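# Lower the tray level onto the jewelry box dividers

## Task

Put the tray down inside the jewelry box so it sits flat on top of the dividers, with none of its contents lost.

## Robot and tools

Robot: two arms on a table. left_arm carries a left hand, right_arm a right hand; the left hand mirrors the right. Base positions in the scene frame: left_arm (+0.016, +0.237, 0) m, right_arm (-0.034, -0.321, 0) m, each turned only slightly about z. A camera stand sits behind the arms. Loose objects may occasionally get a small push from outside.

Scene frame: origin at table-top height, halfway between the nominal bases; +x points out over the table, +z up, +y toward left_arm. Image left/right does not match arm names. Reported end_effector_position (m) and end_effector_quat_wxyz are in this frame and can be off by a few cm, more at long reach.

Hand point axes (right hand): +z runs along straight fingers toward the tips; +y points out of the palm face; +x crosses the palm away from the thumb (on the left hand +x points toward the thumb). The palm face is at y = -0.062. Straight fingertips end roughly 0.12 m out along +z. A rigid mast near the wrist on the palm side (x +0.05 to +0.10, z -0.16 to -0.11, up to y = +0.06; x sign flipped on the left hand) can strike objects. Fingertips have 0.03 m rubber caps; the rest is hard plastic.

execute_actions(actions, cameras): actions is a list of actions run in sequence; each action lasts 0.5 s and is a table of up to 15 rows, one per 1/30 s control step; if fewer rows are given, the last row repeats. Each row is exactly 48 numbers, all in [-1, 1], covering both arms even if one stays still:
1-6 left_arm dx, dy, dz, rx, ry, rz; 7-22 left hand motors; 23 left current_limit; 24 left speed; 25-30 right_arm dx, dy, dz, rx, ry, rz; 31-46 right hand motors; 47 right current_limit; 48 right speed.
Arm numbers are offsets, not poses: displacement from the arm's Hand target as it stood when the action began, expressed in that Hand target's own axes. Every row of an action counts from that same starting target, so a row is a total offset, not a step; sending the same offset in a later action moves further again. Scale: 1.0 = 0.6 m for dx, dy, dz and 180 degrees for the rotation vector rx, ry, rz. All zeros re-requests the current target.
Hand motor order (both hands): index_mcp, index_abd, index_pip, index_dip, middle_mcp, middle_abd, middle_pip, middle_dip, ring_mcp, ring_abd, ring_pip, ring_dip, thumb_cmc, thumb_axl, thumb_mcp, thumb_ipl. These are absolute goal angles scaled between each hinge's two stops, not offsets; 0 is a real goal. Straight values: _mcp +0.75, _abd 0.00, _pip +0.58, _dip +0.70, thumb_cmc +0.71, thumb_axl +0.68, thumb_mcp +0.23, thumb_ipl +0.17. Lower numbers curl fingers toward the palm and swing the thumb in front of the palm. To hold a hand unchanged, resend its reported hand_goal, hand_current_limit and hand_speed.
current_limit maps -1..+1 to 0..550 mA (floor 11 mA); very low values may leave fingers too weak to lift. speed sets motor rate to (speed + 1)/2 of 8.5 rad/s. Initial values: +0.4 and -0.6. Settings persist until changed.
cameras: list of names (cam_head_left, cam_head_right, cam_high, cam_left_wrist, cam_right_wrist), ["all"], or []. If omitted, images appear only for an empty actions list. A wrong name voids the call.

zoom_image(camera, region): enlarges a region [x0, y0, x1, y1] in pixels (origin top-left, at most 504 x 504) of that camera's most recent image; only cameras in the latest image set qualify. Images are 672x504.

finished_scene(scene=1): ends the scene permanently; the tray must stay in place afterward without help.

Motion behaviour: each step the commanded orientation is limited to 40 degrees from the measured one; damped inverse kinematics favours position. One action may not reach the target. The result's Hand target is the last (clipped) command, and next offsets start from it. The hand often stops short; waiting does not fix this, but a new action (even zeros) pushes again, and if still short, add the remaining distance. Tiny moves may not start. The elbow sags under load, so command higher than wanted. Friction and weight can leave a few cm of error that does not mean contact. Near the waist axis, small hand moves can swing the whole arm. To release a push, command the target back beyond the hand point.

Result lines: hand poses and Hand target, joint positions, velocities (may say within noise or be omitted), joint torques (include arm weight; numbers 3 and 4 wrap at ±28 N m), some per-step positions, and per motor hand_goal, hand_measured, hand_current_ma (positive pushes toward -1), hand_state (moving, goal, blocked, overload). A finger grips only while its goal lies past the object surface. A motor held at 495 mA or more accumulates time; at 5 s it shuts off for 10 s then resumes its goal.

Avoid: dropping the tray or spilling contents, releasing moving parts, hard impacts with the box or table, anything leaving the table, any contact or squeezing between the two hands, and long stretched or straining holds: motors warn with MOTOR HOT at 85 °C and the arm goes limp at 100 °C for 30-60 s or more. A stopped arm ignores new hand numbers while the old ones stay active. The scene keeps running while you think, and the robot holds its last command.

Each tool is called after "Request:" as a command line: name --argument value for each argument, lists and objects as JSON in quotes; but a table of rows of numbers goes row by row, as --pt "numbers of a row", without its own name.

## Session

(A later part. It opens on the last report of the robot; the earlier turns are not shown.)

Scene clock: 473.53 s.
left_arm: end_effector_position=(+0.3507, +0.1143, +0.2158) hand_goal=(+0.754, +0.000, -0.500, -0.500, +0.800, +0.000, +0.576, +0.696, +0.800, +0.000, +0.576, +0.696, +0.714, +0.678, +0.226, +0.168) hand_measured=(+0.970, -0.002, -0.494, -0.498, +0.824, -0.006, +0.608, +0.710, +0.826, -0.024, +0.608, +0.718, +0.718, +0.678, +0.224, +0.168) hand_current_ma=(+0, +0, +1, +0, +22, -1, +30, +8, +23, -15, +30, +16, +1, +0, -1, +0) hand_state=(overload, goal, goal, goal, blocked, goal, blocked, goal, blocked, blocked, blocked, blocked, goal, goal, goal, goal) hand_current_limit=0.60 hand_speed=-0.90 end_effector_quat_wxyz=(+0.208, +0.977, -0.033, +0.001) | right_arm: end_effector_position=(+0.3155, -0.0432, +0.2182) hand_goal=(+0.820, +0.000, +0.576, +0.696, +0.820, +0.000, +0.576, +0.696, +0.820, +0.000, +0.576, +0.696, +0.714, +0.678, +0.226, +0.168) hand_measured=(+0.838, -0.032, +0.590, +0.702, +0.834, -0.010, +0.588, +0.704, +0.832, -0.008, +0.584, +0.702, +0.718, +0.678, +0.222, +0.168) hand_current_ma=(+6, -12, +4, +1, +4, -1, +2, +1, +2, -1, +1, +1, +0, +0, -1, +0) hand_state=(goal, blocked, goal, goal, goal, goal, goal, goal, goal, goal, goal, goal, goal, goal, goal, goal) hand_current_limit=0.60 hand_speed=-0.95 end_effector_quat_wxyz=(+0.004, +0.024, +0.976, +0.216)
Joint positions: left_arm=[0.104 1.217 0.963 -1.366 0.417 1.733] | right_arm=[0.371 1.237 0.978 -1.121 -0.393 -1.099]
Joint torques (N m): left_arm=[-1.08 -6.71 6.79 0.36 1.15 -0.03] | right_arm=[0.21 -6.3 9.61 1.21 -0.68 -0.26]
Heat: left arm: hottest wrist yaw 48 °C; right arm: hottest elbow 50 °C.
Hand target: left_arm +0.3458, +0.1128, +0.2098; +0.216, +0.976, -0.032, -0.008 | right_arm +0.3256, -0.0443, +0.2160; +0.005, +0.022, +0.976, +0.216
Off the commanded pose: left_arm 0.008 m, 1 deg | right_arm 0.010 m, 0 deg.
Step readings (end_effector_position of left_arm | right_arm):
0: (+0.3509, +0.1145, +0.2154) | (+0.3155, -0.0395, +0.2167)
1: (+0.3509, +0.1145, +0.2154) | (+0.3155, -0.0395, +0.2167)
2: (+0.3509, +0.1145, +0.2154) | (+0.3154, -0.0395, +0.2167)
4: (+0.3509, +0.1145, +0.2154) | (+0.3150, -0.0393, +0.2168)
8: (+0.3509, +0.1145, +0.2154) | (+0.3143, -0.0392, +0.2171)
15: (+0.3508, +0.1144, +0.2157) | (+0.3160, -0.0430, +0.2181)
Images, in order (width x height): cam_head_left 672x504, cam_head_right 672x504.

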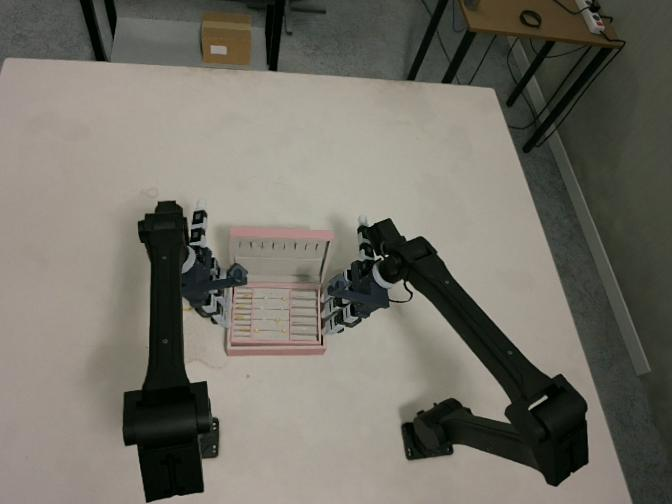

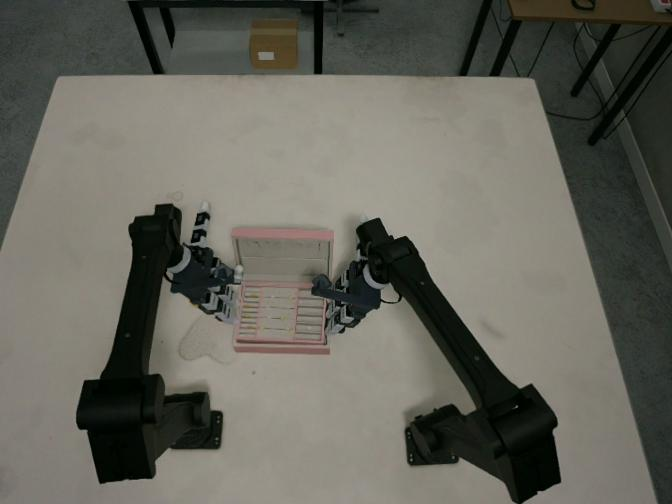

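Request:
execute_actions --actions '[[[0,0,0,0,0,0,0.754,0,-0.5,-0.5,0.80,0,0.576,0.696,0.80,0,0.576,0.696,0.714,0.678,0.226,0.168,0.6,-0.9,0,0,0,0,0,0,0.87,0,0.576,0.696,0.87,0,0.576,0.696,0.87,0,0.576,0.696,0.714,0.678,0.226,0.168,0.6,-0.92]],[[0,0,0,0,0,0,0.754,0,-0.5,-0.5,0.80,0,0.576,0.696,0.80,0,0.576,0.696,0.714,0.678,0.226,0.168,0.6,-0.9,-0.0001,0.0012,-0.0086,0,0,0,0.87,0,0.576,0.696,0.87,0,0.576,0.696,0.87,0,0.576,0.696,0.714,0.678,0.226,0.168,0.6,-0.92],[0,0,0,0,0,0,0.754,0,-0.5,-0.5,0.80,0,0.576,0.696,0.80,0,0.576,0.696,0.714,0.678,0.226,0.168,0.6,-0.9,-0.0002,0.0025,-0.0172,0,0,0,0.87,0,0.576,0.696,0.87,0,0.576,0.696,0.87,0,0.576,0.696,0.714,0.678,0.226,0.168,0.6,-0.92],[0,0,0,0,0,0,0.754,0,-0.5,-0.5,0.80,0,0.576,0.696,0.80,0,0.576,0.696,0.714,0.678,0.226,0.168,0.6,-0.9,-0.0003,0.0037,-0.0258,0,0,0,0.87,0,0.576,0.696,0.87,0,0.576,0.696,0.87,0,0.576,0.696,0.714,0.678,0.226,0.168,0.6,-0.92],[0,0,0,0,0,0,0.754,0,-0.5,-0.5,0.80,0,0.576,0.696,0.80,0,0.576,0.696,0.714,0.678,0.226,0.168,0.6,-0.9,-0.0005,0.0050,-0.0344,0,0,0,0.87,0,0.576,0.696,0.87,0,0.576,0.696,0.87,0,0.576,0.696,0.714,0.678,0.226,0.168,0.6,-0.92]]]' --cameras '["cam_head_left", "cam_head_right", "cam_right_wrist"]'

Request:
zoom_image --camera "cam_head_right" --region '[305, 330, 333, 351]'

Request:
zoom_image --camera "cam_head_left" --region '[303, 332, 331, 353]'

Request:
zoom_image --camera "cam_right_wrist" --region '[170, 0, 440, 200]'

Scene clock: 480.00 s.
left_arm: end_effector_position=(+0.3507, +0.1139, +0.2164) hand_goal=(+0.754, +0.000, -0.500, -0.500, +0.800, +0.000, +0.576, +0.696, +0.800, +0.000, +0.576, +0.696, +0.714, +0.678, +0.226, +0.168) hand_measured=(+0.970, -0.002, -0.494, -0.498, +0.830, -0.006, +0.608, +0.710, +0.814, -0.004, +0.586, +0.704, +0.718, +0.678, +0.224, +0.168) hand_current_ma=(+0, +0, +1, +0, +29, -1, +30, +8, +8, -1, +5, +3, +1, +0, -1, +0) hand_state=(overload, goal, goal, goal, blocked, goal, blocked, goal, goal, goal, goal, goal, goal, goal, goal, goal) hand_current_limit=0.60 hand_speed=-0.90 end_effector_quat_wxyz=(+0.210, +0.977, -0.033, +0.001) | right_arm: end_effector_position=(+0.3106, -0.0494, +0.2178) hand_goal=(+0.870, +0.000, +0.576, +0.696, +0.870, +0.000, +0.576, +0.696, +0.870, +0.000, +0.576, +0.696, +0.714, +0.678, +0.226, +0.168) hand_measured=(+0.870, +0.000, +0.574, +0.692, +0.870, -0.002, +0.580, +0.700, +0.870, -0.002, +0.580, +0.700, +0.718, +0.678, +0.222, +0.168) hand_current_ma=(+0, +0, +0, +0, +0, +0, +0, +0, +0, +0, +0, +0, +0, +0, -1, +0) hand_state=(goal, goal, goal, goal, goal, goal, goal, goal, goal, goal, goal, goal, goal, goal, goal, goal) hand_current_limit=0.60 hand_speed=-0.92 end_effector_quat_wxyz=(-0.011, +0.024, +0.977, +0.211)
Joint positions: left_arm=[0.104 1.217 0.963 -1.366 0.421 1.733] | right_arm=[0.358 1.237 0.984 -1.166 -0.399 -1.12]
Joint torques (N m): left_arm=[-1.03 -6.89 6.78 0.21 1.05 -0.04] | right_arm=[-0.03 -7.65 11.67 0.35 -0.53 -0.21]
Motor temperatures (°C): left_arm=[31 29 40 28 47 27] | right_arm=[27 32 50 25 41 28]
Heat: left arm: hottest wrist yaw 47 °C; right arm: hottest elbow 50 °C.
Hand target: left_arm +0.3457, +0.1128, +0.2098; +0.216, +0.976, -0.032, -0.008 | right_arm +0.3255, -0.0503, +0.2359; +0.005, +0.022, +0.976, +0.216
Off the commanded pose: left_arm 0.008 m, 1 deg | right_arm 0.024 m, 2 deg.
Step readings (end_effector_position of left_arm | right_arm):
0: (+0.3506, +0.1143, +0.2158) | (+0.3155, -0.0432, +0.2182)
1: (+0.3506, +0.1143, +0.2158) | (+0.3154, -0.0432, +0.2182)
2: (+0.3506, +0.1143, +0.2158) | (+0.3154, -0.0432, +0.2182)
4: (+0.3507, +0.1143, +0.2158) | (+0.3152, -0.0429, +0.2184)
8: (+0.3507, +0.1142, +0.2159) | (+0.3149, -0.0426, +0.2186)
15: (+0.3507, +0.1142, +0.2159) | (+0.3148, -0.0426, +0.2186)
16: (+0.3507, +0.1142, +0.2159) | (+0.3148, -0.0426, +0.2186)
17: (+0.3507, +0.1142, +0.2159) | (+0.3148, -0.0426, +0.2186)
19: (+0.3506, +0.1142, +0.2159) | (+0.3144, -0.0431, +0.2184)
23: (+0.3507, +0.1139, +0.2162) | (+0.3129, -0.0459, +0.2188)
30: (+0.3507, +0.1139, +0.2164) | (+0.3109, -0.0490, +0.2180)
camera_calibration:
cam_right_wrist: T_world_to_cam=[[0.814088, 0.546985, 0.195111, -0.234219], [0.425405, -0.790382, 0.440826, -0.3107], [0.395337, -0.27587, -0.87613, 0.181671], [0, 0, 0, 1]] pos_world=[0.251027, -0.0673395, 0.34183]
Images, in order (width x height): cam_head_left 672x504, cam_head_right 672x504, cam_right_wrist 672x504.

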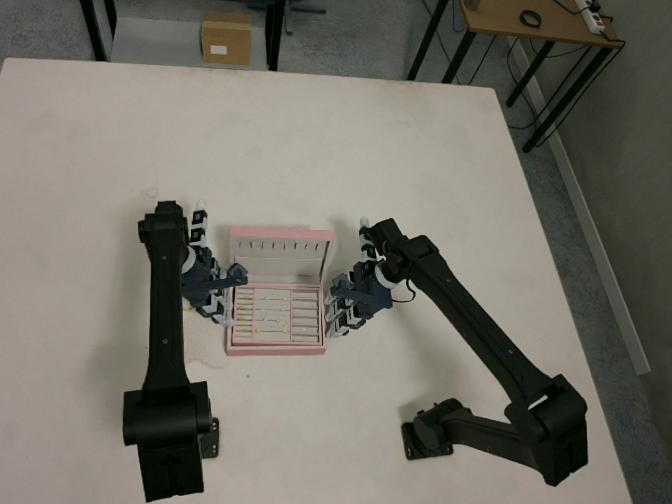

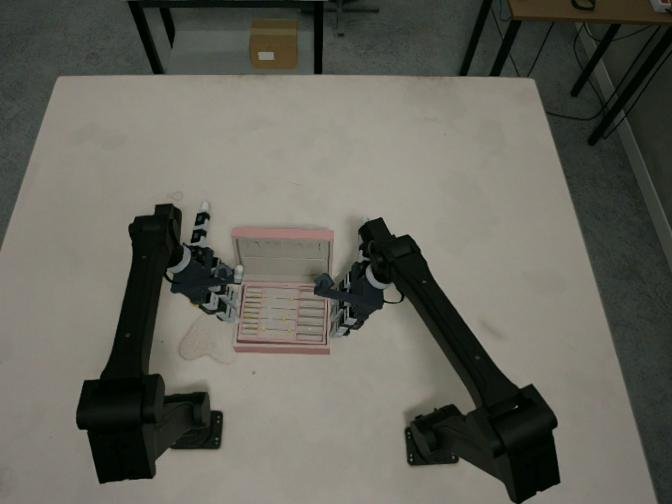

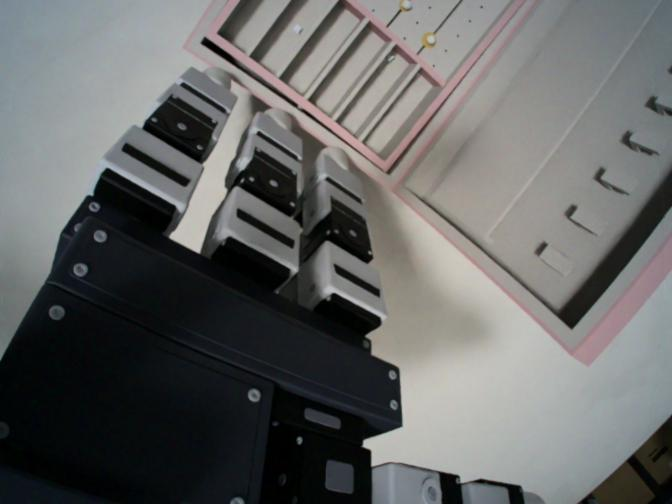

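Scaled by 18.000 from the camera's 672x504 image, which has a finer 960x720 frame.

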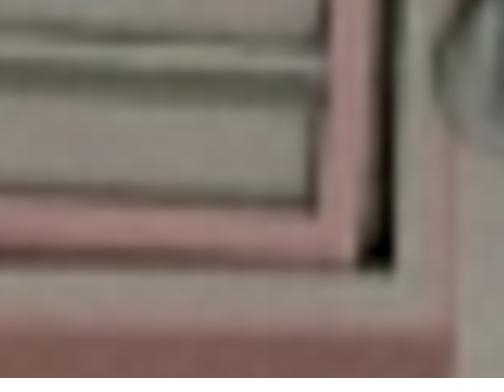

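Scaled by 18.000 from the camera's 672x504 image, which has a finer 960x720 frame.

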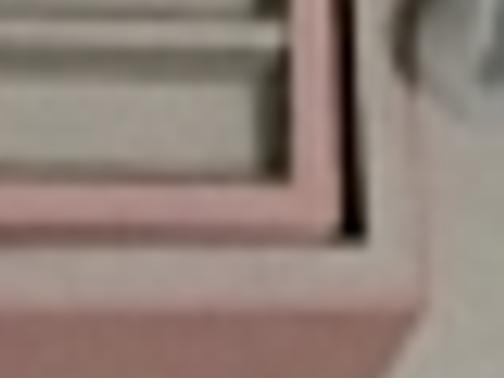

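Scaled by 1.867 from the camera's 672x504 image, which has a finer 960x720 frame.

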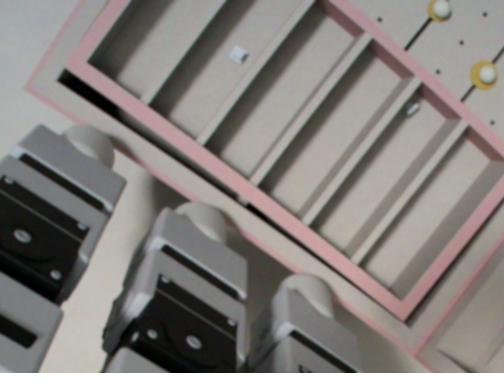

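Request:
execute_actions --actions '[[[0,0,0,0,0,0,0.754,0,-0.5,-0.5,0.88,0,0.576,0.696,0.88,0,0.576,0.696,0.714,0.678,0.226,0.168,0.6,-0.92,0,0,0,0,0,0,0.88,0,0.576,0.696,0.88,0,0.576,0.696,0.88,0,0.576,0.696,0.714,0.678,0.226,0.168,0.6,-0.92]]]' --cameras '["cam_head_left", "cam_head_right", "cam_left_wrist"]'

Request:
zoom_image --camera "cam_head_right" --region '[225, 265, 345, 360]'

Request:
zoom_image --camera "cam_left_wrist" --region '[210, 0, 450, 180]'

Scene clock: 482.27 s.
left_arm: end_effector_position=(+0.3507, +0.1125, +0.2177) hand_goal=(+0.754, +0.000, -0.500, -0.500, +0.880, +0.000, +0.576, +0.696, +0.880, +0.000, +0.576, +0.696, +0.714, +0.678, +0.226, +0.168) hand_measured=(+0.970, -0.002, -0.494, -0.498, +0.876, -0.008, +0.578, +0.698, +0.880, -0.004, +0.580, +0.700, +0.718, +0.678, +0.224, +0.168) hand_current_ma=(+0, +0, +1, +0, -1, -2, +0, +0, +0, +0, +1, +1, +1, +0, -1, +0) hand_state=(overload, goal, goal, goal, goal, goal, goal, goal, goal, goal, goal, goal, goal, goal, goal, goal) hand_current_limit=0.60 hand_speed=-0.92 end_effector_quat_wxyz=(+0.216, +0.976, -0.033, +0.002) | right_arm: end_effector_position=(+0.3105, -0.0494, +0.2178) hand_goal=(+0.880, +0.000, +0.576, +0.696, +0.880, +0.000, +0.576, +0.696, +0.880, +0.000, +0.576, +0.696, +0.714, +0.678, +0.226, +0.168) hand_measured=(+0.878, +0.000, +0.574, +0.692, +0.878, -0.002, +0.580, +0.700, +0.878, -0.002, +0.580, +0.700, +0.718, +0.678, +0.222, +0.168) hand_current_ma=(+0, +0, +0, +0, +0, +0, +0, +0, +0, +0, +0, +0, +0, +0, -1, +0) hand_state=(goal, goal, goal, goal, goal, goal, goal, goal, goal, goal, goal, goal, goal, goal, goal, goal) hand_current_limit=0.60 hand_speed=-0.92 end_effector_quat_wxyz=(-0.011, +0.024, +0.977, +0.211)
Joint positions: left_arm=[0.104 1.217 0.962 -1.366 0.432 1.733] | right_arm=[0.358 1.237 0.984 -1.167 -0.399 -1.12]
Joint torques (N m): left_arm=[-1.49 -6.01 6.9 0.39 0.53 -0.06] | right_arm=[0.03 -7.65 11.7 0.34 -0.53 -0.21]
Heat: left arm: hottest wrist yaw 47 °C; right arm: hottest elbow 50 °C.
Hand target: left_arm +0.3458, +0.1128, +0.2099; +0.216, +0.976, -0.032, -0.007 | right_arm +0.3255, -0.0503, +0.2359; +0.004, +0.022, +0.976, +0.216
Off the commanded pose: left_arm 0.009 m, 1 deg | right_arm 0.024 m, 2 deg.
Step readings (end_effector_position of left_arm | right_arm):
0: (+0.3507, +0.1139, +0.2164) | (+0.3105, -0.0494, +0.2178)
1: (+0.3507, +0.1139, +0.2164) | (+0.3105, -0.0494, +0.2178)
2: (+0.3507, +0.1137, +0.2165) | (+0.3105, -0.0494, +0.2178)
4: (+0.3508, +0.1133, +0.2170) | (+0.3105, -0.0494, +0.2178)
8: (+0.3508, +0.1128, +0.2176) | (+0.3105, -0.0494, +0.2178)
15: (+0.3507, +0.1125, +0.2177) | (+0.3105, -0.0494, +0.2178)
camera_calibration:
cam_left_wrist: T_world_to_cam=[[-0.72377, 0.646256, -0.241887, 0.195293], [0.47835, 0.72254, 0.499116, -0.407304], [0.49733, 0.245539, -0.83209, 0.104176], [0, 0, 0, 1]] pos_world=[0.284371, 0.142505, 0.337215]
Images, in order (width x height): cam_head_left 672x504, cam_head_right 672x504, cam_left_wrist 672x504.

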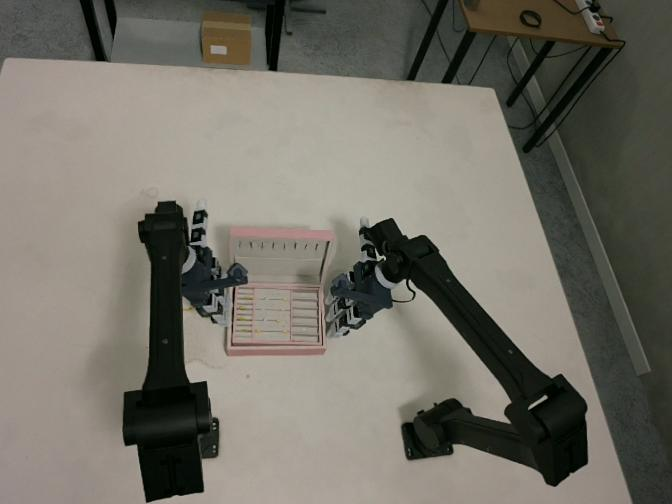

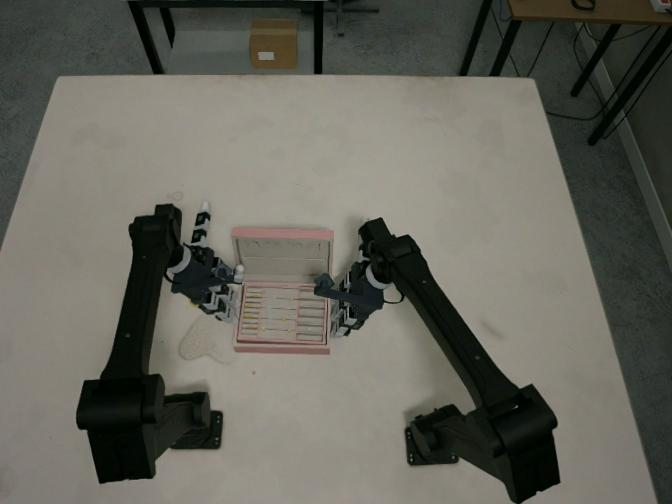

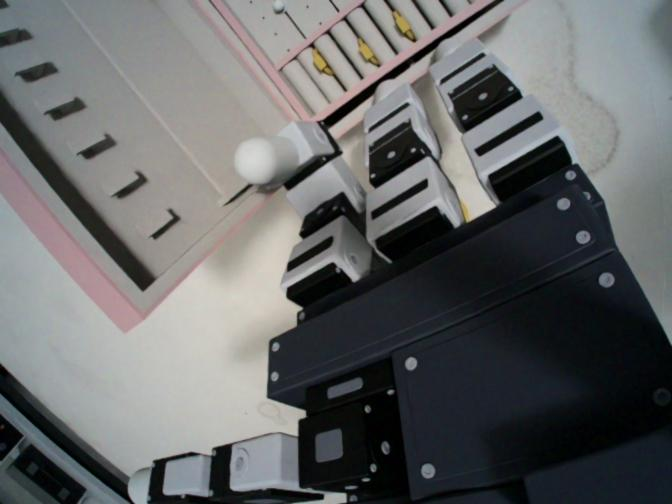

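Scaled by 4.200 from the camera's 672x504 image, which has a finer 960x720 frame.

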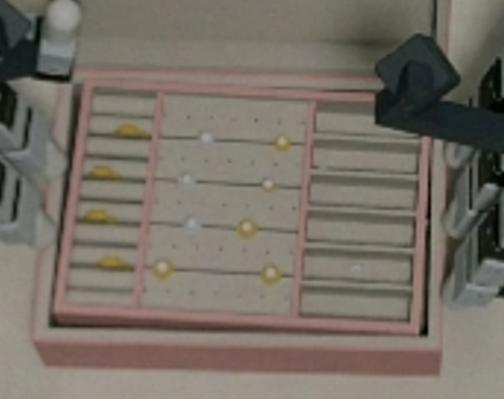

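Scaled by 2.100 from the camera's 672x504 image, which has a finer 960x720 frame.

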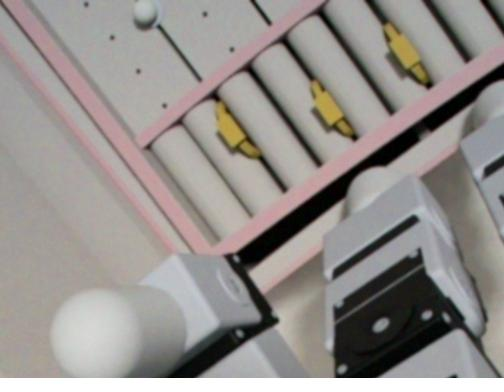

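Request:
execute_actions --actions '[[[-0.0003,0.0006,-0.0112,0,0,0,0.754,0,-0.5,-0.5,0.88,0,0.576,0.696,0.88,0,0.576,0.696,0.714,0.678,0.226,0.168,0.6,-0.92,0.002,-0.0012,-0.0075,0,0,0,0.88,0,0.576,0.696,0.88,0,0.576,0.696,0.88,0,0.576,0.696,0.714,0.678,0.226,0.168,0.6,-0.92],[-0.0003,0.0006,-0.0112,0,0,0,0.754,0,-0.5,-0.5,0.88,0,0.576,0.696,0.88,0,0.576,0.696,0.714,0.678,0.226,0.168,0.6,-0.92,0.002,-0.0012,-0.0075,0,0,0,0.88,0,0.576,0.696,0.88,0,0.576,0.696,0.88,0,0.576,0.696,0.714,0.678,0.226,0.168,0.6,-0.92],[-0.0006,0.0013,-0.0224,0,0,0,0.754,0,-0.5,-0.5,0.88,0,0.576,0.696,0.88,0,0.576,0.696,0.714,0.678,0.226,0.168,0.6,-0.92,0.004,-0.0024,-0.015,0,0,0,0.88,0,0.576,0.696,0.88,0,0.576,0.696,0.88,0,0.576,0.696,0.714,0.678,0.226,0.168,0.6,-0.92],[-0.0006,0.0013,-0.0224,0,0,0,0.754,0,-0.5,-0.5,0.88,0,0.576,0.696,0.88,0,0.576,0.696,0.714,0.678,0.226,0.168,0.6,-0.92,0.004,-0.0024,-0.015,0,0,0,0.88,0,0.576,0.696,0.88,0,0.576,0.696,0.88,0,0.576,0.696,0.714,0.678,0.226,0.168,0.6,-0.92],[-0.0011,0.0026,-0.0448,0,0,0,0.754,0,-0.5,-0.5,0.88,0,0.576,0.696,0.88,0,0.576,0.696,0.714,0.678,0.226,0.168,0.6,-0.92,0.0076,-0.0048,-0.03,0,0,0,0.88,0,0.576,0.696,0.88,0,0.576,0.696,0.88,0,0.576,0.696,0.714,0.678,0.226,0.168,0.6,-0.92]],[[-0.0003,0.0006,-0.0112,0,0,0,0.754,0,-0.5,-0.5,0.88,0,0.576,0.696,0.88,0,0.576,0.696,0.714,0.678,0.226,0.168,0.6,-0.92,0.002,-0.0012,-0.0075,0,0,0,0.88,0,0.576,0.696,0.88,0,0.576,0.696,0.88,0,0.576,0.696,0.714,0.678,0.226,0.168,0.6,-0.92],[-0.0006,0.0013,-0.0224,0,0,0,0.754,0,-0.5,-0.5,0.88,0,0.576,0.696,0.88,0,0.576,0.696,0.714,0.678,0.226,0.168,0.6,-0.92,0.004,-0.0024,-0.015,0,0,0,0.88,0,0.576,0.696,0.88,0,0.576,0.696,0.88,0,0.576,0.696,0.714,0.678,0.226,0.168,0.6,-0.92],[-0.0011,0.0026,-0.0448,0,0,0,0.754,0,-0.5,-0.5,0.88,0,0.576,0.696,0.88,0,0.576,0.696,0.714,0.678,0.226,0.168,0.6,-0.92,0.0076,-0.0048,-0.03,0,0,0,0.88,0,0.576,0.696,0.88,0,0.576,0.696,0.88,0,0.576,0.696,0.714,0.678,0.226,0.168,0.6,-0.92]]]' --cameras '["cam_head_left", "cam_head_right", "cam_high"]'

Request:
zoom_image --camera "cam_head_right" --region '[225, 265, 345, 360]'

Request:
zoom_image --camera "cam_head_left" --region '[215, 265, 335, 360]'

Request:
zoom_image --camera "cam_high" --region '[220, 120, 380, 250]'

Scene clock: 487.57 s.
left_arm: end_effector_position=(+0.3341, +0.1278, +0.2392) hand_goal=(+0.754, +0.000, -0.500, -0.500, +0.880, +0.000, +0.576, +0.696, +0.880, +0.000, +0.576, +0.696, +0.714, +0.678, +0.226, +0.168) hand_measured=(+0.970, -0.002, -0.494, -0.498, +0.880, +0.004, +0.578, +0.698, +0.880, -0.002, +0.580, +0.700, +0.718, +0.678, +0.224, +0.168) hand_current_ma=(+0, +0, +1, +0, +0, +1, +0, +0, +0, +0, +1, +1, +1, +0, -1, +0) hand_state=(overload, goal, goal, goal, goal, goal, goal, goal, goal, goal, goal, goal, goal, goal, goal, goal) hand_current_limit=0.60 hand_speed=-0.92 end_effector_quat_wxyz=(+0.221, +0.974, -0.026, -0.034) | right_arm: end_effector_position=(+0.3038, -0.0684, +0.2440) hand_goal=(+0.880, +0.000, +0.576, +0.696, +0.880, +0.000, +0.576, +0.696, +0.880, +0.000, +0.576, +0.696, +0.714, +0.678, +0.226, +0.168) hand_measured=(+0.880, +0.000, +0.574, +0.692, +0.880, -0.002, +0.580, +0.700, +0.880, -0.002, +0.580, +0.700, +0.718, +0.678, +0.222, +0.168) hand_current_ma=(+0, +0, +0, +0, +0, +0, +0, +0, +0, +0, +0, +0, +0, +0, -1, +0) hand_state=(goal, goal, goal, goal, goal, goal, goal, goal, goal, goal, goal, goal, goal, goal, goal, goal) hand_current_limit=0.60 hand_speed=-0.92 end_effector_quat_wxyz=(-0.015, +0.025, +0.978, +0.208)
Joint positions: left_arm=[0.158 1.209 1.009 -1.521 0.427 1.794] | right_arm=[0.312 1.194 1.022 -1.276 -0.404 -1.168]
Joint torques (N m): left_arm=[-0.38 -6.53 11.69 -0.16 0.5 0] | right_arm=[0.03 -7.88 11.71 0.27 -0.66 -0.22]
Heat: left arm: hottest wrist yaw 46 °C; right arm: hottest elbow 51 °C.
Hand target: left_arm +0.3459, +0.1328, +0.2599; +0.216, +0.976, -0.032, -0.008 | right_arm +0.3156, -0.0703, +0.2662; +0.005, +0.022, +0.976, +0.216
Off the commanded pose: left_arm 0.024 m, 3 deg | right_arm 0.025 m, 2 deg.
Step readings (end_effector_position of left_arm | right_arm):
0: (+0.3507, +0.1125, +0.2177) | (+0.3105, -0.0494, +0.2178)
1: (+0.3507, +0.1125, +0.2177) | (+0.3105, -0.0494, +0.2178)
2: (+0.3506, +0.1125, +0.2177) | (+0.3104, -0.0496, +0.2177)
4: (+0.3497, +0.1125, +0.2178) | (+0.3101, -0.0505, +0.2177)
8: (+0.3439, +0.1146, +0.2180) | (+0.3084, -0.0537, +0.2189)
15: (+0.3376, +0.1180, +0.2184) | (+0.3083, -0.0588, +0.2266)
16: (+0.3374, +0.1181, +0.2184) | (+0.3082, -0.0589, +0.2271)
17: (+0.3369, +0.1182, +0.2185) | (+0.3082, -0.0590, +0.2277)
19: (+0.3345, +0.1190, +0.2194) | (+0.3074, -0.0605, +0.2291)
23: (+0.3321, +0.1241, +0.2272) | (+0.3040, -0.0651, +0.2344)
30: (+0.3351, +0.1276, +0.2389) | (+0.3045, -0.0684, +0.2440)
Images, in order (width x height): cam_head_left 672x504, cam_head_right 672x504, cam_high 672x504.

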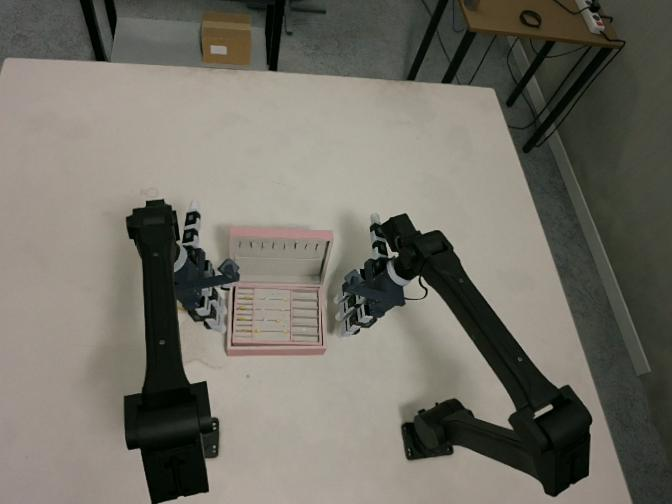

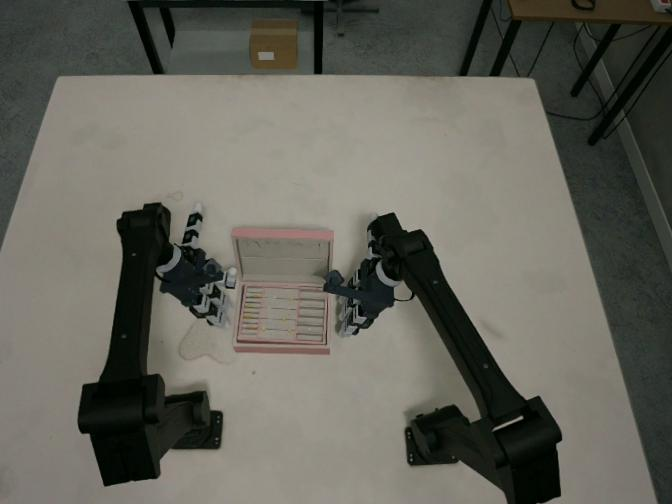

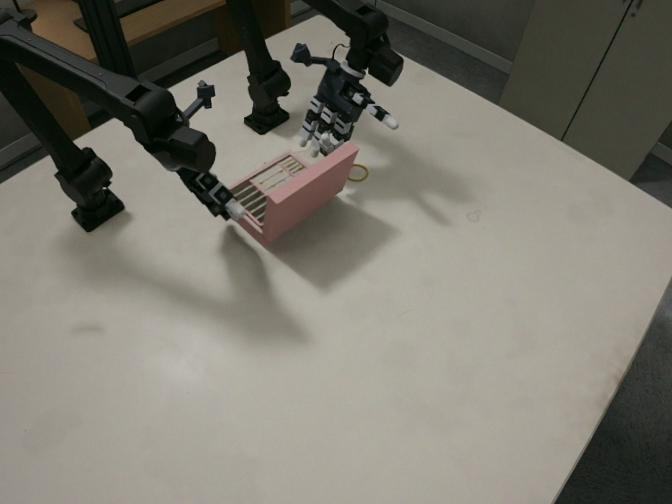

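Scaled by 4.200 from the camera's 672x504 image, which has a finer 960x720 frame.

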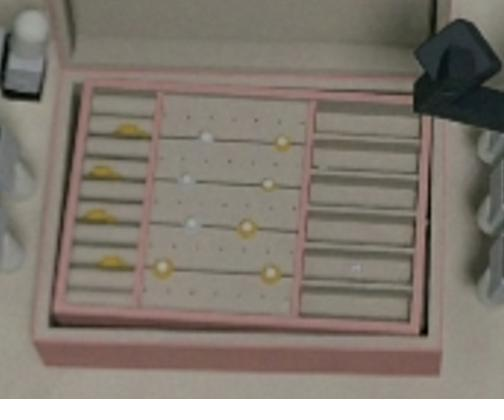

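Scaled by 4.200 from the camera's 672x504 image, which has a finer 960x720 frame.

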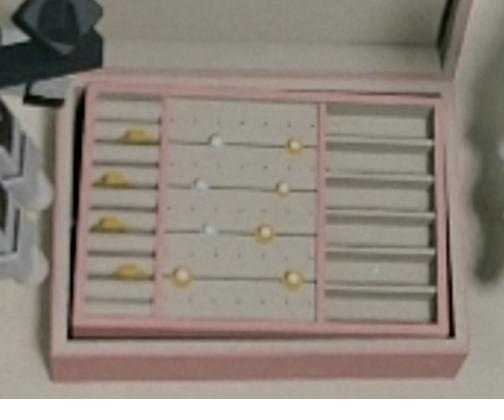

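Scaled by 3.150 from the camera's 672x504 image, which has a finer 960x720 frame.

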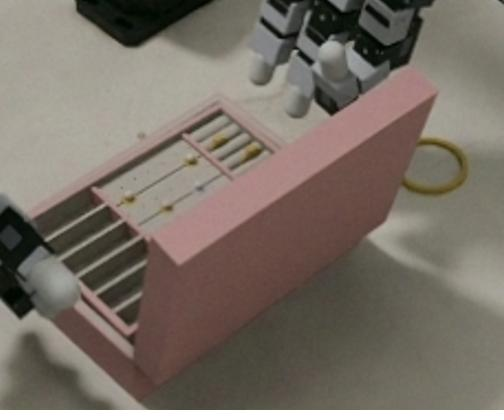

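Request:
zoom_image --camera "cam_head_right" --region '[295, 283, 335, 313]'

Request:
zoom_image --camera "cam_head_left" --region '[290, 283, 330, 313]'

Request:
zoom_image --camera "cam_head_right" --region '[305, 330, 333, 351]'

Request:
zoom_image --camera "cam_head_left" --region '[303, 332, 331, 353]'

Request:
zoom_image --camera "cam_head_right" --region '[230, 330, 258, 351]'

Request:
zoom_image --camera "cam_head_left" --region '[224, 332, 252, 353]'

Request:
zoom_image --camera "cam_head_right" --region '[235, 275, 263, 296]'

Request:
zoom_image --camera "cam_head_left" --region '[227, 275, 255, 296]'

Scaled by 12.600 from the camera's 672x504 image, which has a finer 960x720 frame.

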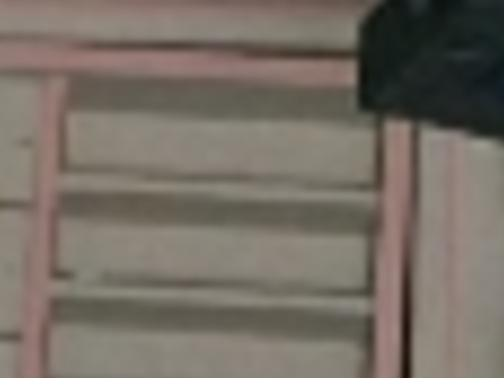

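Scaled by 12.600 from the camera's 672x504 image, which has a finer 960x720 frame.

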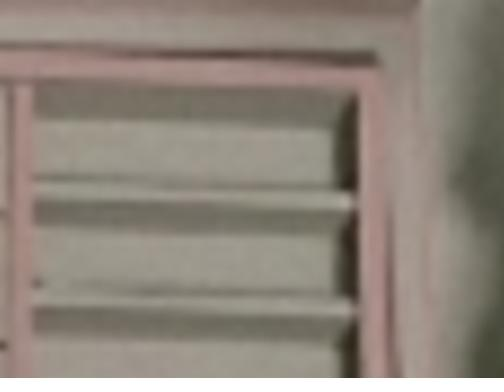

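Scaled by 18.000 from the camera's 672x504 image, which has a finer 960x720 frame.

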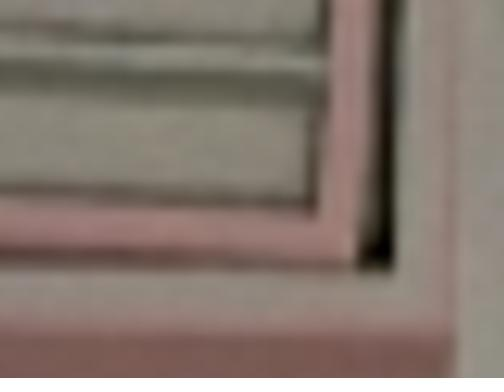

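Scaled by 18.000 from the camera's 672x504 image, which has a finer 960x720 frame.

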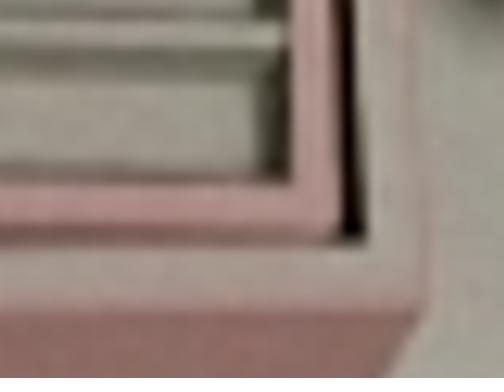

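Scaled by 18.000 from the camera's 672x504 image, which has a finer 960x720 frame.

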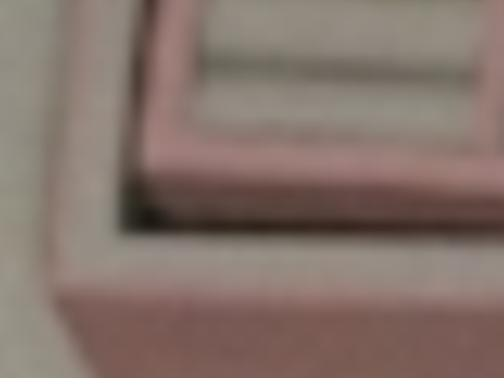

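Scaled by 18.000 from the camera's 672x504 image, which has a finer 960x720 frame.

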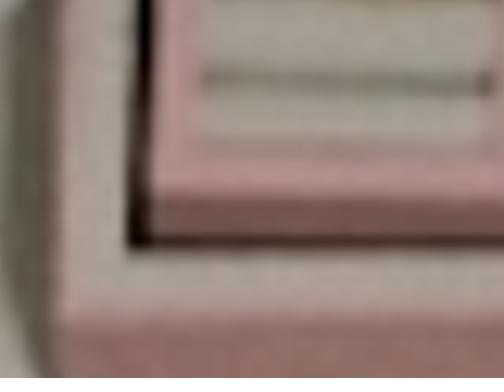

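Scaled by 18.000 from the camera's 672x504 image, which has a finer 960x720 frame.

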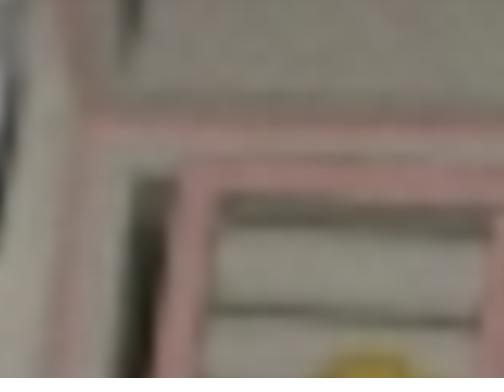

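Scaled by 18.000 from the camera's 672x504 image, which has a finer 960x720 frame.

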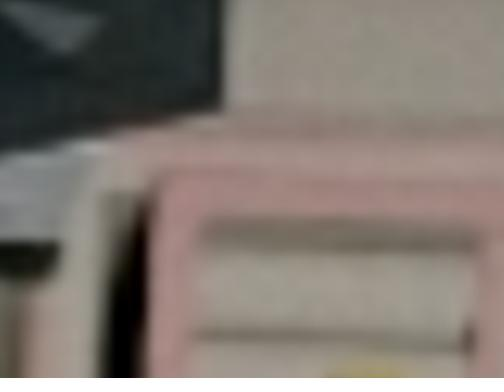

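Request:
execute_actions --actions '[]' --cameras '["cam_left_wrist", "cam_right_wrist"]'

Request:
zoom_image --camera "cam_right_wrist" --region '[170, 0, 440, 200]'

Request:
zoom_image --camera "cam_left_wrist" --region '[210, 0, 450, 180]'

Scene clock: 495.40 s.
left_arm: end_effector_position=(+0.3340, +0.1278, +0.2392) hand_goal=(+0.754, +0.000, -0.500, -0.500, +0.880, +0.000, +0.576, +0.696, +0.880, +0.000, +0.576, +0.696, +0.714, +0.678, +0.226, +0.168) hand_measured=(+0.970, -0.002, -0.494, -0.498, +0.880, +0.004, +0.578, +0.698, +0.880, -0.002, +0.580, +0.700, +0.718, +0.678, +0.224, +0.168) hand_current_ma=(+0, +0, +1, +0, +0, +1, +0, +0, +0, +0, +1, +1, +1, +0, -1, +0) hand_state=(overload, goal, goal, goal, goal, goal, goal, goal, goal, goal, goal, goal, goal, goal, goal, goal) hand_current_limit=0.60 hand_speed=-0.92 end_effector_quat_wxyz=(+0.221, +0.974, -0.026, -0.034) | right_arm: end_effector_position=(+0.3038, -0.0684, +0.2441) hand_goal=(+0.880, +0.000, +0.576, +0.696, +0.880, +0.000, +0.576, +0.696, +0.880, +0.000, +0.576, +0.696, +0.714, +0.678, +0.226, +0.168) hand_measured=(+0.880, +0.000, +0.574, +0.692, +0.880, -0.002, +0.580, +0.700, +0.880, -0.002, +0.580, +0.700, +0.718, +0.678, +0.222, +0.168) hand_current_ma=(+0, +0, +0, +0, +0, +0, +0, +0, +0, +0, +0, +0, +0, +0, -1, +0) hand_state=(goal, goal, goal, goal, goal, goal, goal, goal, goal, goal, goal, goal, goal, goal, goal, goal) hand_current_limit=0.60 hand_speed=-0.92 end_effector_quat_wxyz=(-0.015, +0.025, +0.978, +0.208)
Joint positions: left_arm=[0.158 1.209 1.009 -1.521 0.427 1.795] | right_arm=[0.312 1.194 1.022 -1.276 -0.404 -1.169]
Joint velocities: within noise
Joint torques (N m): left_arm=[-0.97 -6.07 12.05 -0.28 0.53 0] | right_arm=[0.09 -7.88 11.7 0.28 -0.66 -0.21]
Motor temperatures (°C): left_arm=[31 29 40 27 45 27] | right_arm=[27 32 51 25 39 28]
Heat: left arm: hottest wrist yaw 45 °C; right arm: hottest elbow 51 °C.
Hand target: left_arm +0.3458, +0.1328, +0.2599; +0.216, +0.976, -0.032, -0.008 | right_arm +0.3156, -0.0703, +0.2662; +0.005, +0.022, +0.976, +0.216
Off the commanded pose: left_arm 0.024 m, 3 deg | right_arm 0.025 m, 2 deg.
camera_calibration:
cam_left_wrist: T_world_to_cam=[[-0.738138, 0.646036, -0.194398, 0.172039], [0.51476, 0.72557, 0.456695, -0.423402], [0.436091, 0.237035, -0.868124, 0.156669], [0, 0, 0, 1]] pos_world=[0.276617, 0.158929, 0.362818]
cam_right_wrist: T_world_to_cam=[[0.815726, 0.547728, 0.18597, -0.2216], [0.428824, -0.788399, 0.441064, -0.335341], [0.388202, -0.280039, -0.877996, 0.204557], [0, 0, 0, 1]] pos_world=[0.245157, -0.085722, 0.368718]
Images, in order (width x height): cam_left_wrist 672x504, cam_right_wrist 672x504.

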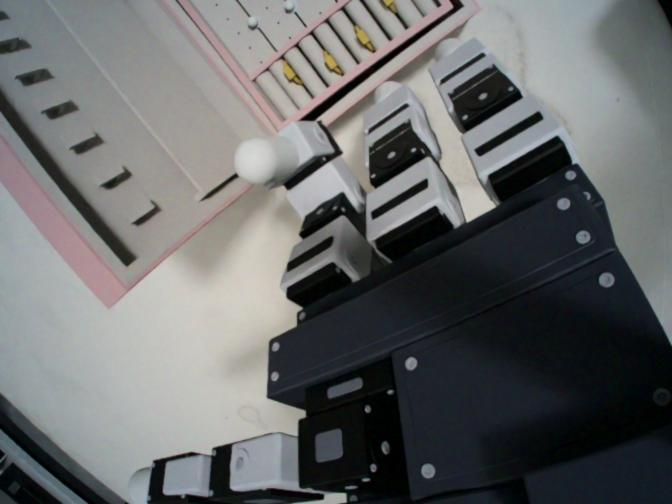

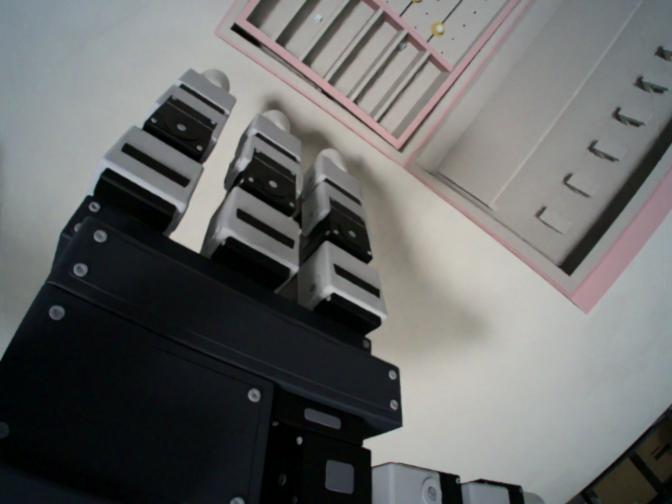

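Scaled by 1.867 from the camera's 672x504 image, which has a finer 960x720 frame.

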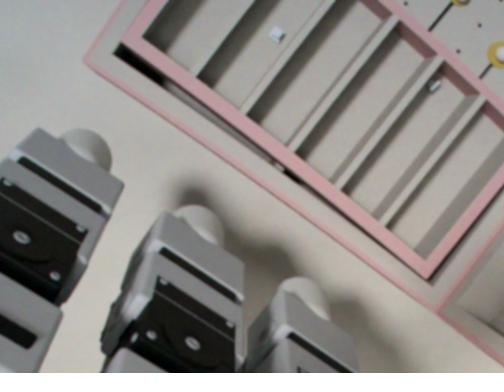

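Scaled by 2.100 from the camera's 672x504 image, which has a finer 960x720 frame.

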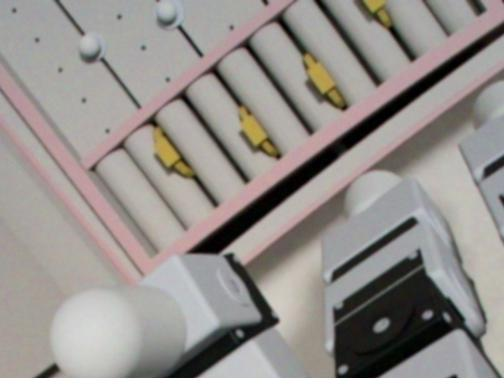

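Request:
zoom_image --camera "cam_right_wrist" --region '[210, 0, 290, 60]'

Request:
zoom_image --camera "cam_right_wrist" --region '[350, 100, 430, 160]'

Request:
zoom_image --camera "cam_right_wrist" --region '[290, 60, 350, 105]'

Scaled by 6.300 from the camera's 672x504 image, which has a finer 960x720 frame.

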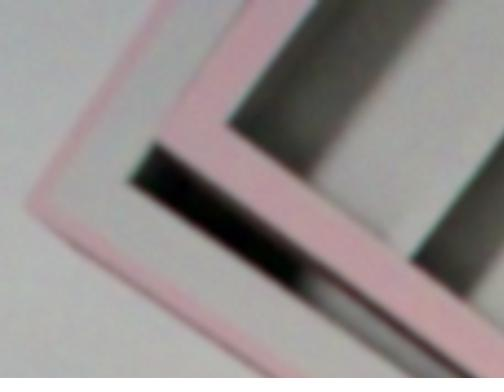

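Scaled by 6.300 from the camera's 672x504 image, which has a finer 960x720 frame.

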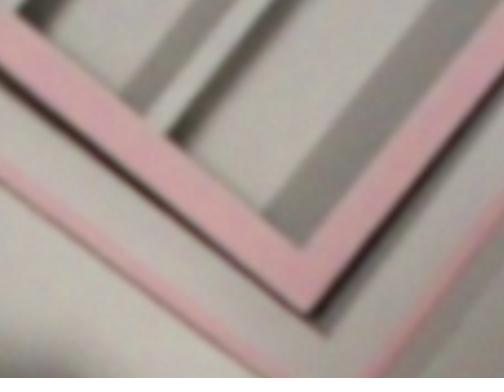

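Scaled by 8.400 from the camera's 672x504 image, which has a finer 960x720 frame.

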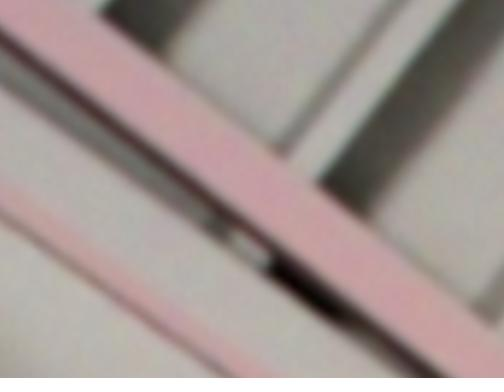

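Request:
execute_actions --actions '[[[-0.0147,-0.001,-0.0005,0,0,0,0.754,0,-0.5,-0.5,0.88,0,0.576,0.696,0.88,0,0.576,0.696,0.714,0.678,0.226,0.168,0.6,-0.92,0.01,-0.0061,-0.0028,0,0,0,0.88,0,0.576,0.696,0.88,0,0.576,0.696,0.88,0,0.576,0.696,0.714,0.678,0.226,0.168,0.6,-0.92],[-0.0294,-0.002,-0.001,0,0,0,0.754,0,-0.5,-0.5,0.88,0,0.576,0.696,0.88,0,0.576,0.696,0.714,0.678,0.226,0.168,0.6,-0.92,0.02,-0.0122,-0.0057,0,0,0,0.88,0,0.576,0.696,0.88,0,0.576,0.696,0.88,0,0.576,0.696,0.714,0.678,0.226,0.168,0.6,-0.92],[-0.0441,-0.003,-0.0014,0,0,0,0.754,0,-0.5,-0.5,0.88,0,0.576,0.696,0.88,0,0.576,0.696,0.714,0.678,0.226,0.168,0.6,-0.92,0.03,-0.0183,-0.0085,0,0,0,0.88,0,0.576,0.696,0.88,0,0.576,0.696,0.88,0,0.576,0.696,0.714,0.678,0.226,0.168,0.6,-0.92],[-0.0588,-0.004,-0.0019,0,0,0,0.754,0,-0.5,-0.5,0.88,0,0.576,0.696,0.88,0,0.576,0.696,0.714,0.678,0.226,0.168,0.6,-0.92,0.0405,-0.0244,-0.0114,0,0,0,0.88,0,0.576,0.696,0.88,0,0.576,0.696,0.88,0,0.576,0.696,0.714,0.678,0.226,0.168,0.6,-0.92]],[[-0.0147,-0.001,-0.0005,0,0,0,0.754,0,-0.5,-0.5,0.88,0,0.576,0.696,0.88,0,0.576,0.696,0.714,0.678,0.226,0.168,0.6,-0.92,0.01,-0.0061,-0.0028,0,0,0,0.88,0,0.576,0.696,0.88,0,0.576,0.696,0.88,0,0.576,0.696,0.714,0.678,0.226,0.168,0.6,-0.92],[-0.0294,-0.002,-0.001,0,0,0,0.754,0,-0.5,-0.5,0.88,0,0.576,0.696,0.88,0,0.576,0.696,0.714,0.678,0.226,0.168,0.6,-0.92,0.02,-0.0122,-0.0057,0,0,0,0.88,0,0.576,0.696,0.88,0,0.576,0.696,0.88,0,0.576,0.696,0.714,0.678,0.226,0.168,0.6,-0.92],[-0.0441,-0.003,-0.0014,0,0,0,0.754,0,-0.5,-0.5,0.88,0,0.576,0.696,0.88,0,0.576,0.696,0.714,0.678,0.226,0.168,0.6,-0.92,0.03,-0.0183,-0.0085,0,0,0,0.88,0,0.576,0.696,0.88,0,0.576,0.696,0.88,0,0.576,0.696,0.714,0.678,0.226,0.168,0.6,-0.92],[-0.0588,-0.004,-0.0019,0,0,0,0.754,0,-0.5,-0.5,0.88,0,0.576,0.696,0.88,0,0.576,0.696,0.714,0.678,0.226,0.168,0.6,-0.92,0.0405,-0.0244,-0.0114,0,0,0,0.88,0,0.576,0.696,0.88,0,0.576,0.696,0.88,0,0.576,0.696,0.714,0.678,0.226,0.168,0.6,-0.92]]]' --cameras '["all"]'

Scene clock: 505.70 s.
left_arm: end_effector_position=(+0.2798, +0.1403, +0.2616) hand_goal=(+0.754, +0.000, -0.500, -0.500, +0.880, +0.000, +0.576, +0.696, +0.880, +0.000, +0.576, +0.696, +0.714, +0.678, +0.226, +0.168) hand_measured=(+0.972, -0.002, -0.494, -0.498, +0.880, +0.002, +0.578, +0.698, +0.880, -0.002, +0.580, +0.700, +0.718, +0.678, +0.224, +0.168) hand_current_ma=(+0, +0, +1, +0, +0, +0, +0, +0, +0, +0, +1, +1, +1, +0, -1, +0) hand_state=(overload, goal, goal, goal, goal, goal, goal, goal, goal, goal, goal, goal, goal, goal, goal, goal) hand_current_limit=0.60 hand_speed=-0.92 end_effector_quat_wxyz=(+0.216, +0.976, -0.033, -0.005) | right_arm: end_effector_position=(+0.2660, -0.0952, +0.2659) hand_goal=(+0.880, +0.000, +0.576, +0.696, +0.880, +0.000, +0.576, +0.696, +0.880, +0.000, +0.576, +0.696, +0.714, +0.678, +0.226, +0.168) hand_measured=(+0.880, +0.000, +0.574, +0.692, +0.880, -0.002, +0.580, +0.700, +0.880, -0.002, +0.580, +0.700, +0.718, +0.678, +0.222, +0.168) hand_current_ma=(+0, +0, +0, +0, +0, +0, +0, +0, +0, +0, +0, +0, +0, +0, -1, +0) hand_state=(goal, goal, goal, goal, goal, goal, goal, goal, goal, goal, goal, goal, goal, goal, goal, goal) hand_current_limit=0.60 hand_speed=-0.92 end_effector_quat_wxyz=(+0.006, +0.020, +0.976, +0.216)
Joint positions: left_arm=[0.235 1.03 0.941 -1.607 0.419 1.881] | right_arm=[0.265 1.043 0.961 -1.34 -0.411 -1.22]
Joint torques (N m): left_arm=[-0.67 -4.31 7.69 -0.31 0.49 -0.02] | right_arm=[-0.03 -5.95 8.61 0.32 -0.67 -0.2]
Heat: left arm: hottest wrist yaw 44 °C; right arm: hottest elbow 51 °C.
Hand target: left_arm +0.2757, +0.1427, +0.2600; +0.216, +0.976, -0.032, -0.008 | right_arm +0.2655, -0.1005, +0.2661; +0.004, +0.023, +0.976, +0.216
Off the commanded pose: left_arm 0.005 m, 0 deg | right_arm 0.005 m, 0 deg.
Step readings (end_effector_position of left_arm | right_arm):
0: (+0.3340, +0.1278, +0.2392) | (+0.3038, -0.0684, +0.2441)
1: (+0.3340, +0.1278, +0.2392) | (+0.3038, -0.0684, +0.2441)
2: (+0.3338, +0.1278, +0.2393) | (+0.3036, -0.0684, +0.2442)
4: (+0.3325, +0.1288, +0.2409) | (+0.3029, -0.0696, +0.2455)
8: (+0.3254, +0.1323, +0.2525) | (+0.2981, -0.0738, +0.2573)
15: (+0.3163, +0.1348, +0.2650) | (+0.2923, -0.0790, +0.2725)
16: (+0.3159, +0.1348, +0.2646) | (+0.2920, -0.0792, +0.2719)
17: (+0.3150, +0.1348, +0.2638) | (+0.2915, -0.0794, +0.2710)
19: (+0.3113, +0.1354, +0.2616) | (+0.2885, -0.0815, +0.2677)
23: (+0.2934, +0.1377, +0.2566) | (+0.2748, -0.0888, +0.2609)
30: (+0.2807, +0.1399, +0.2614) | (+0.2664, -0.0946, +0.2660)
camera_calibration:
cam_left_wrist: T_world_to_cam=[[-0.72452, 0.648696, -0.232946, 0.134113], [0.487161, 0.72104, 0.492722, -0.415952], [0.48759, 0.243505, -0.838428, 0.173731], [0, 0, 0, 1]] pos_world=[0.215094, 0.170615, 0.381851]
cam_right_wrist: T_world_to_cam=[[0.806597, 0.544827, 0.229269, -0.189465], [0.409707, -0.794887, 0.447542, -0.34712], [0.426076, -0.267053, -0.864374, 0.218377], [0, 0, 0, 1]] pos_world=[0.201995, -0.114377, 0.387549]

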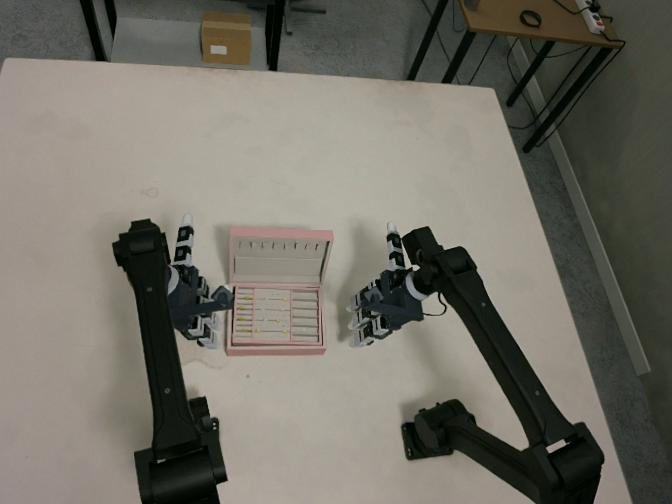

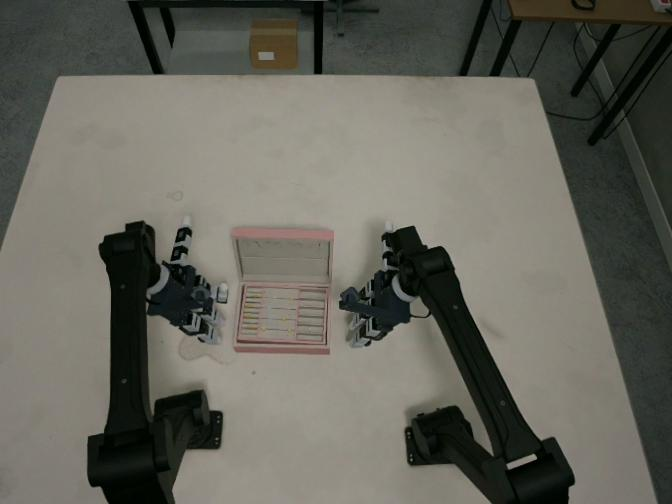

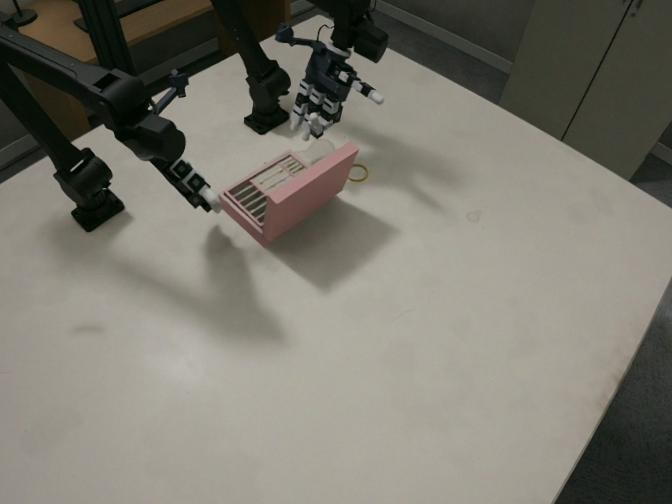

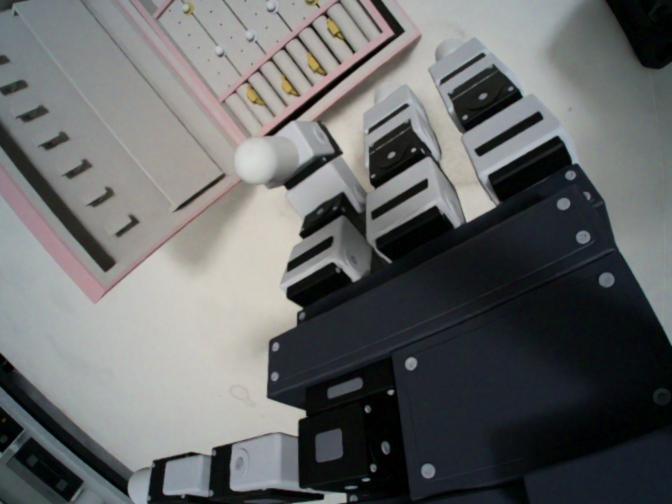

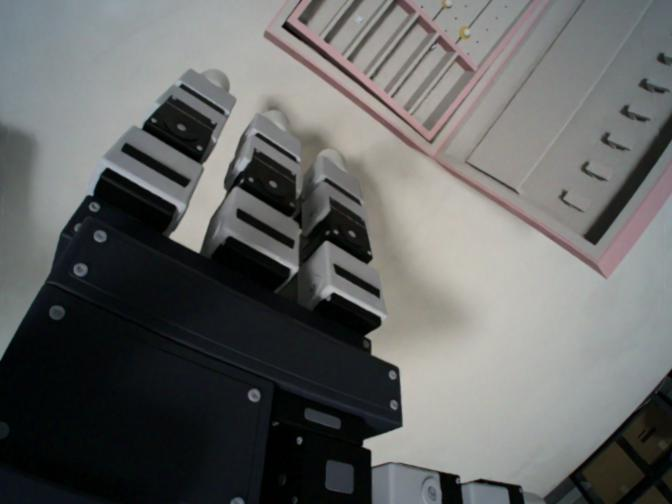

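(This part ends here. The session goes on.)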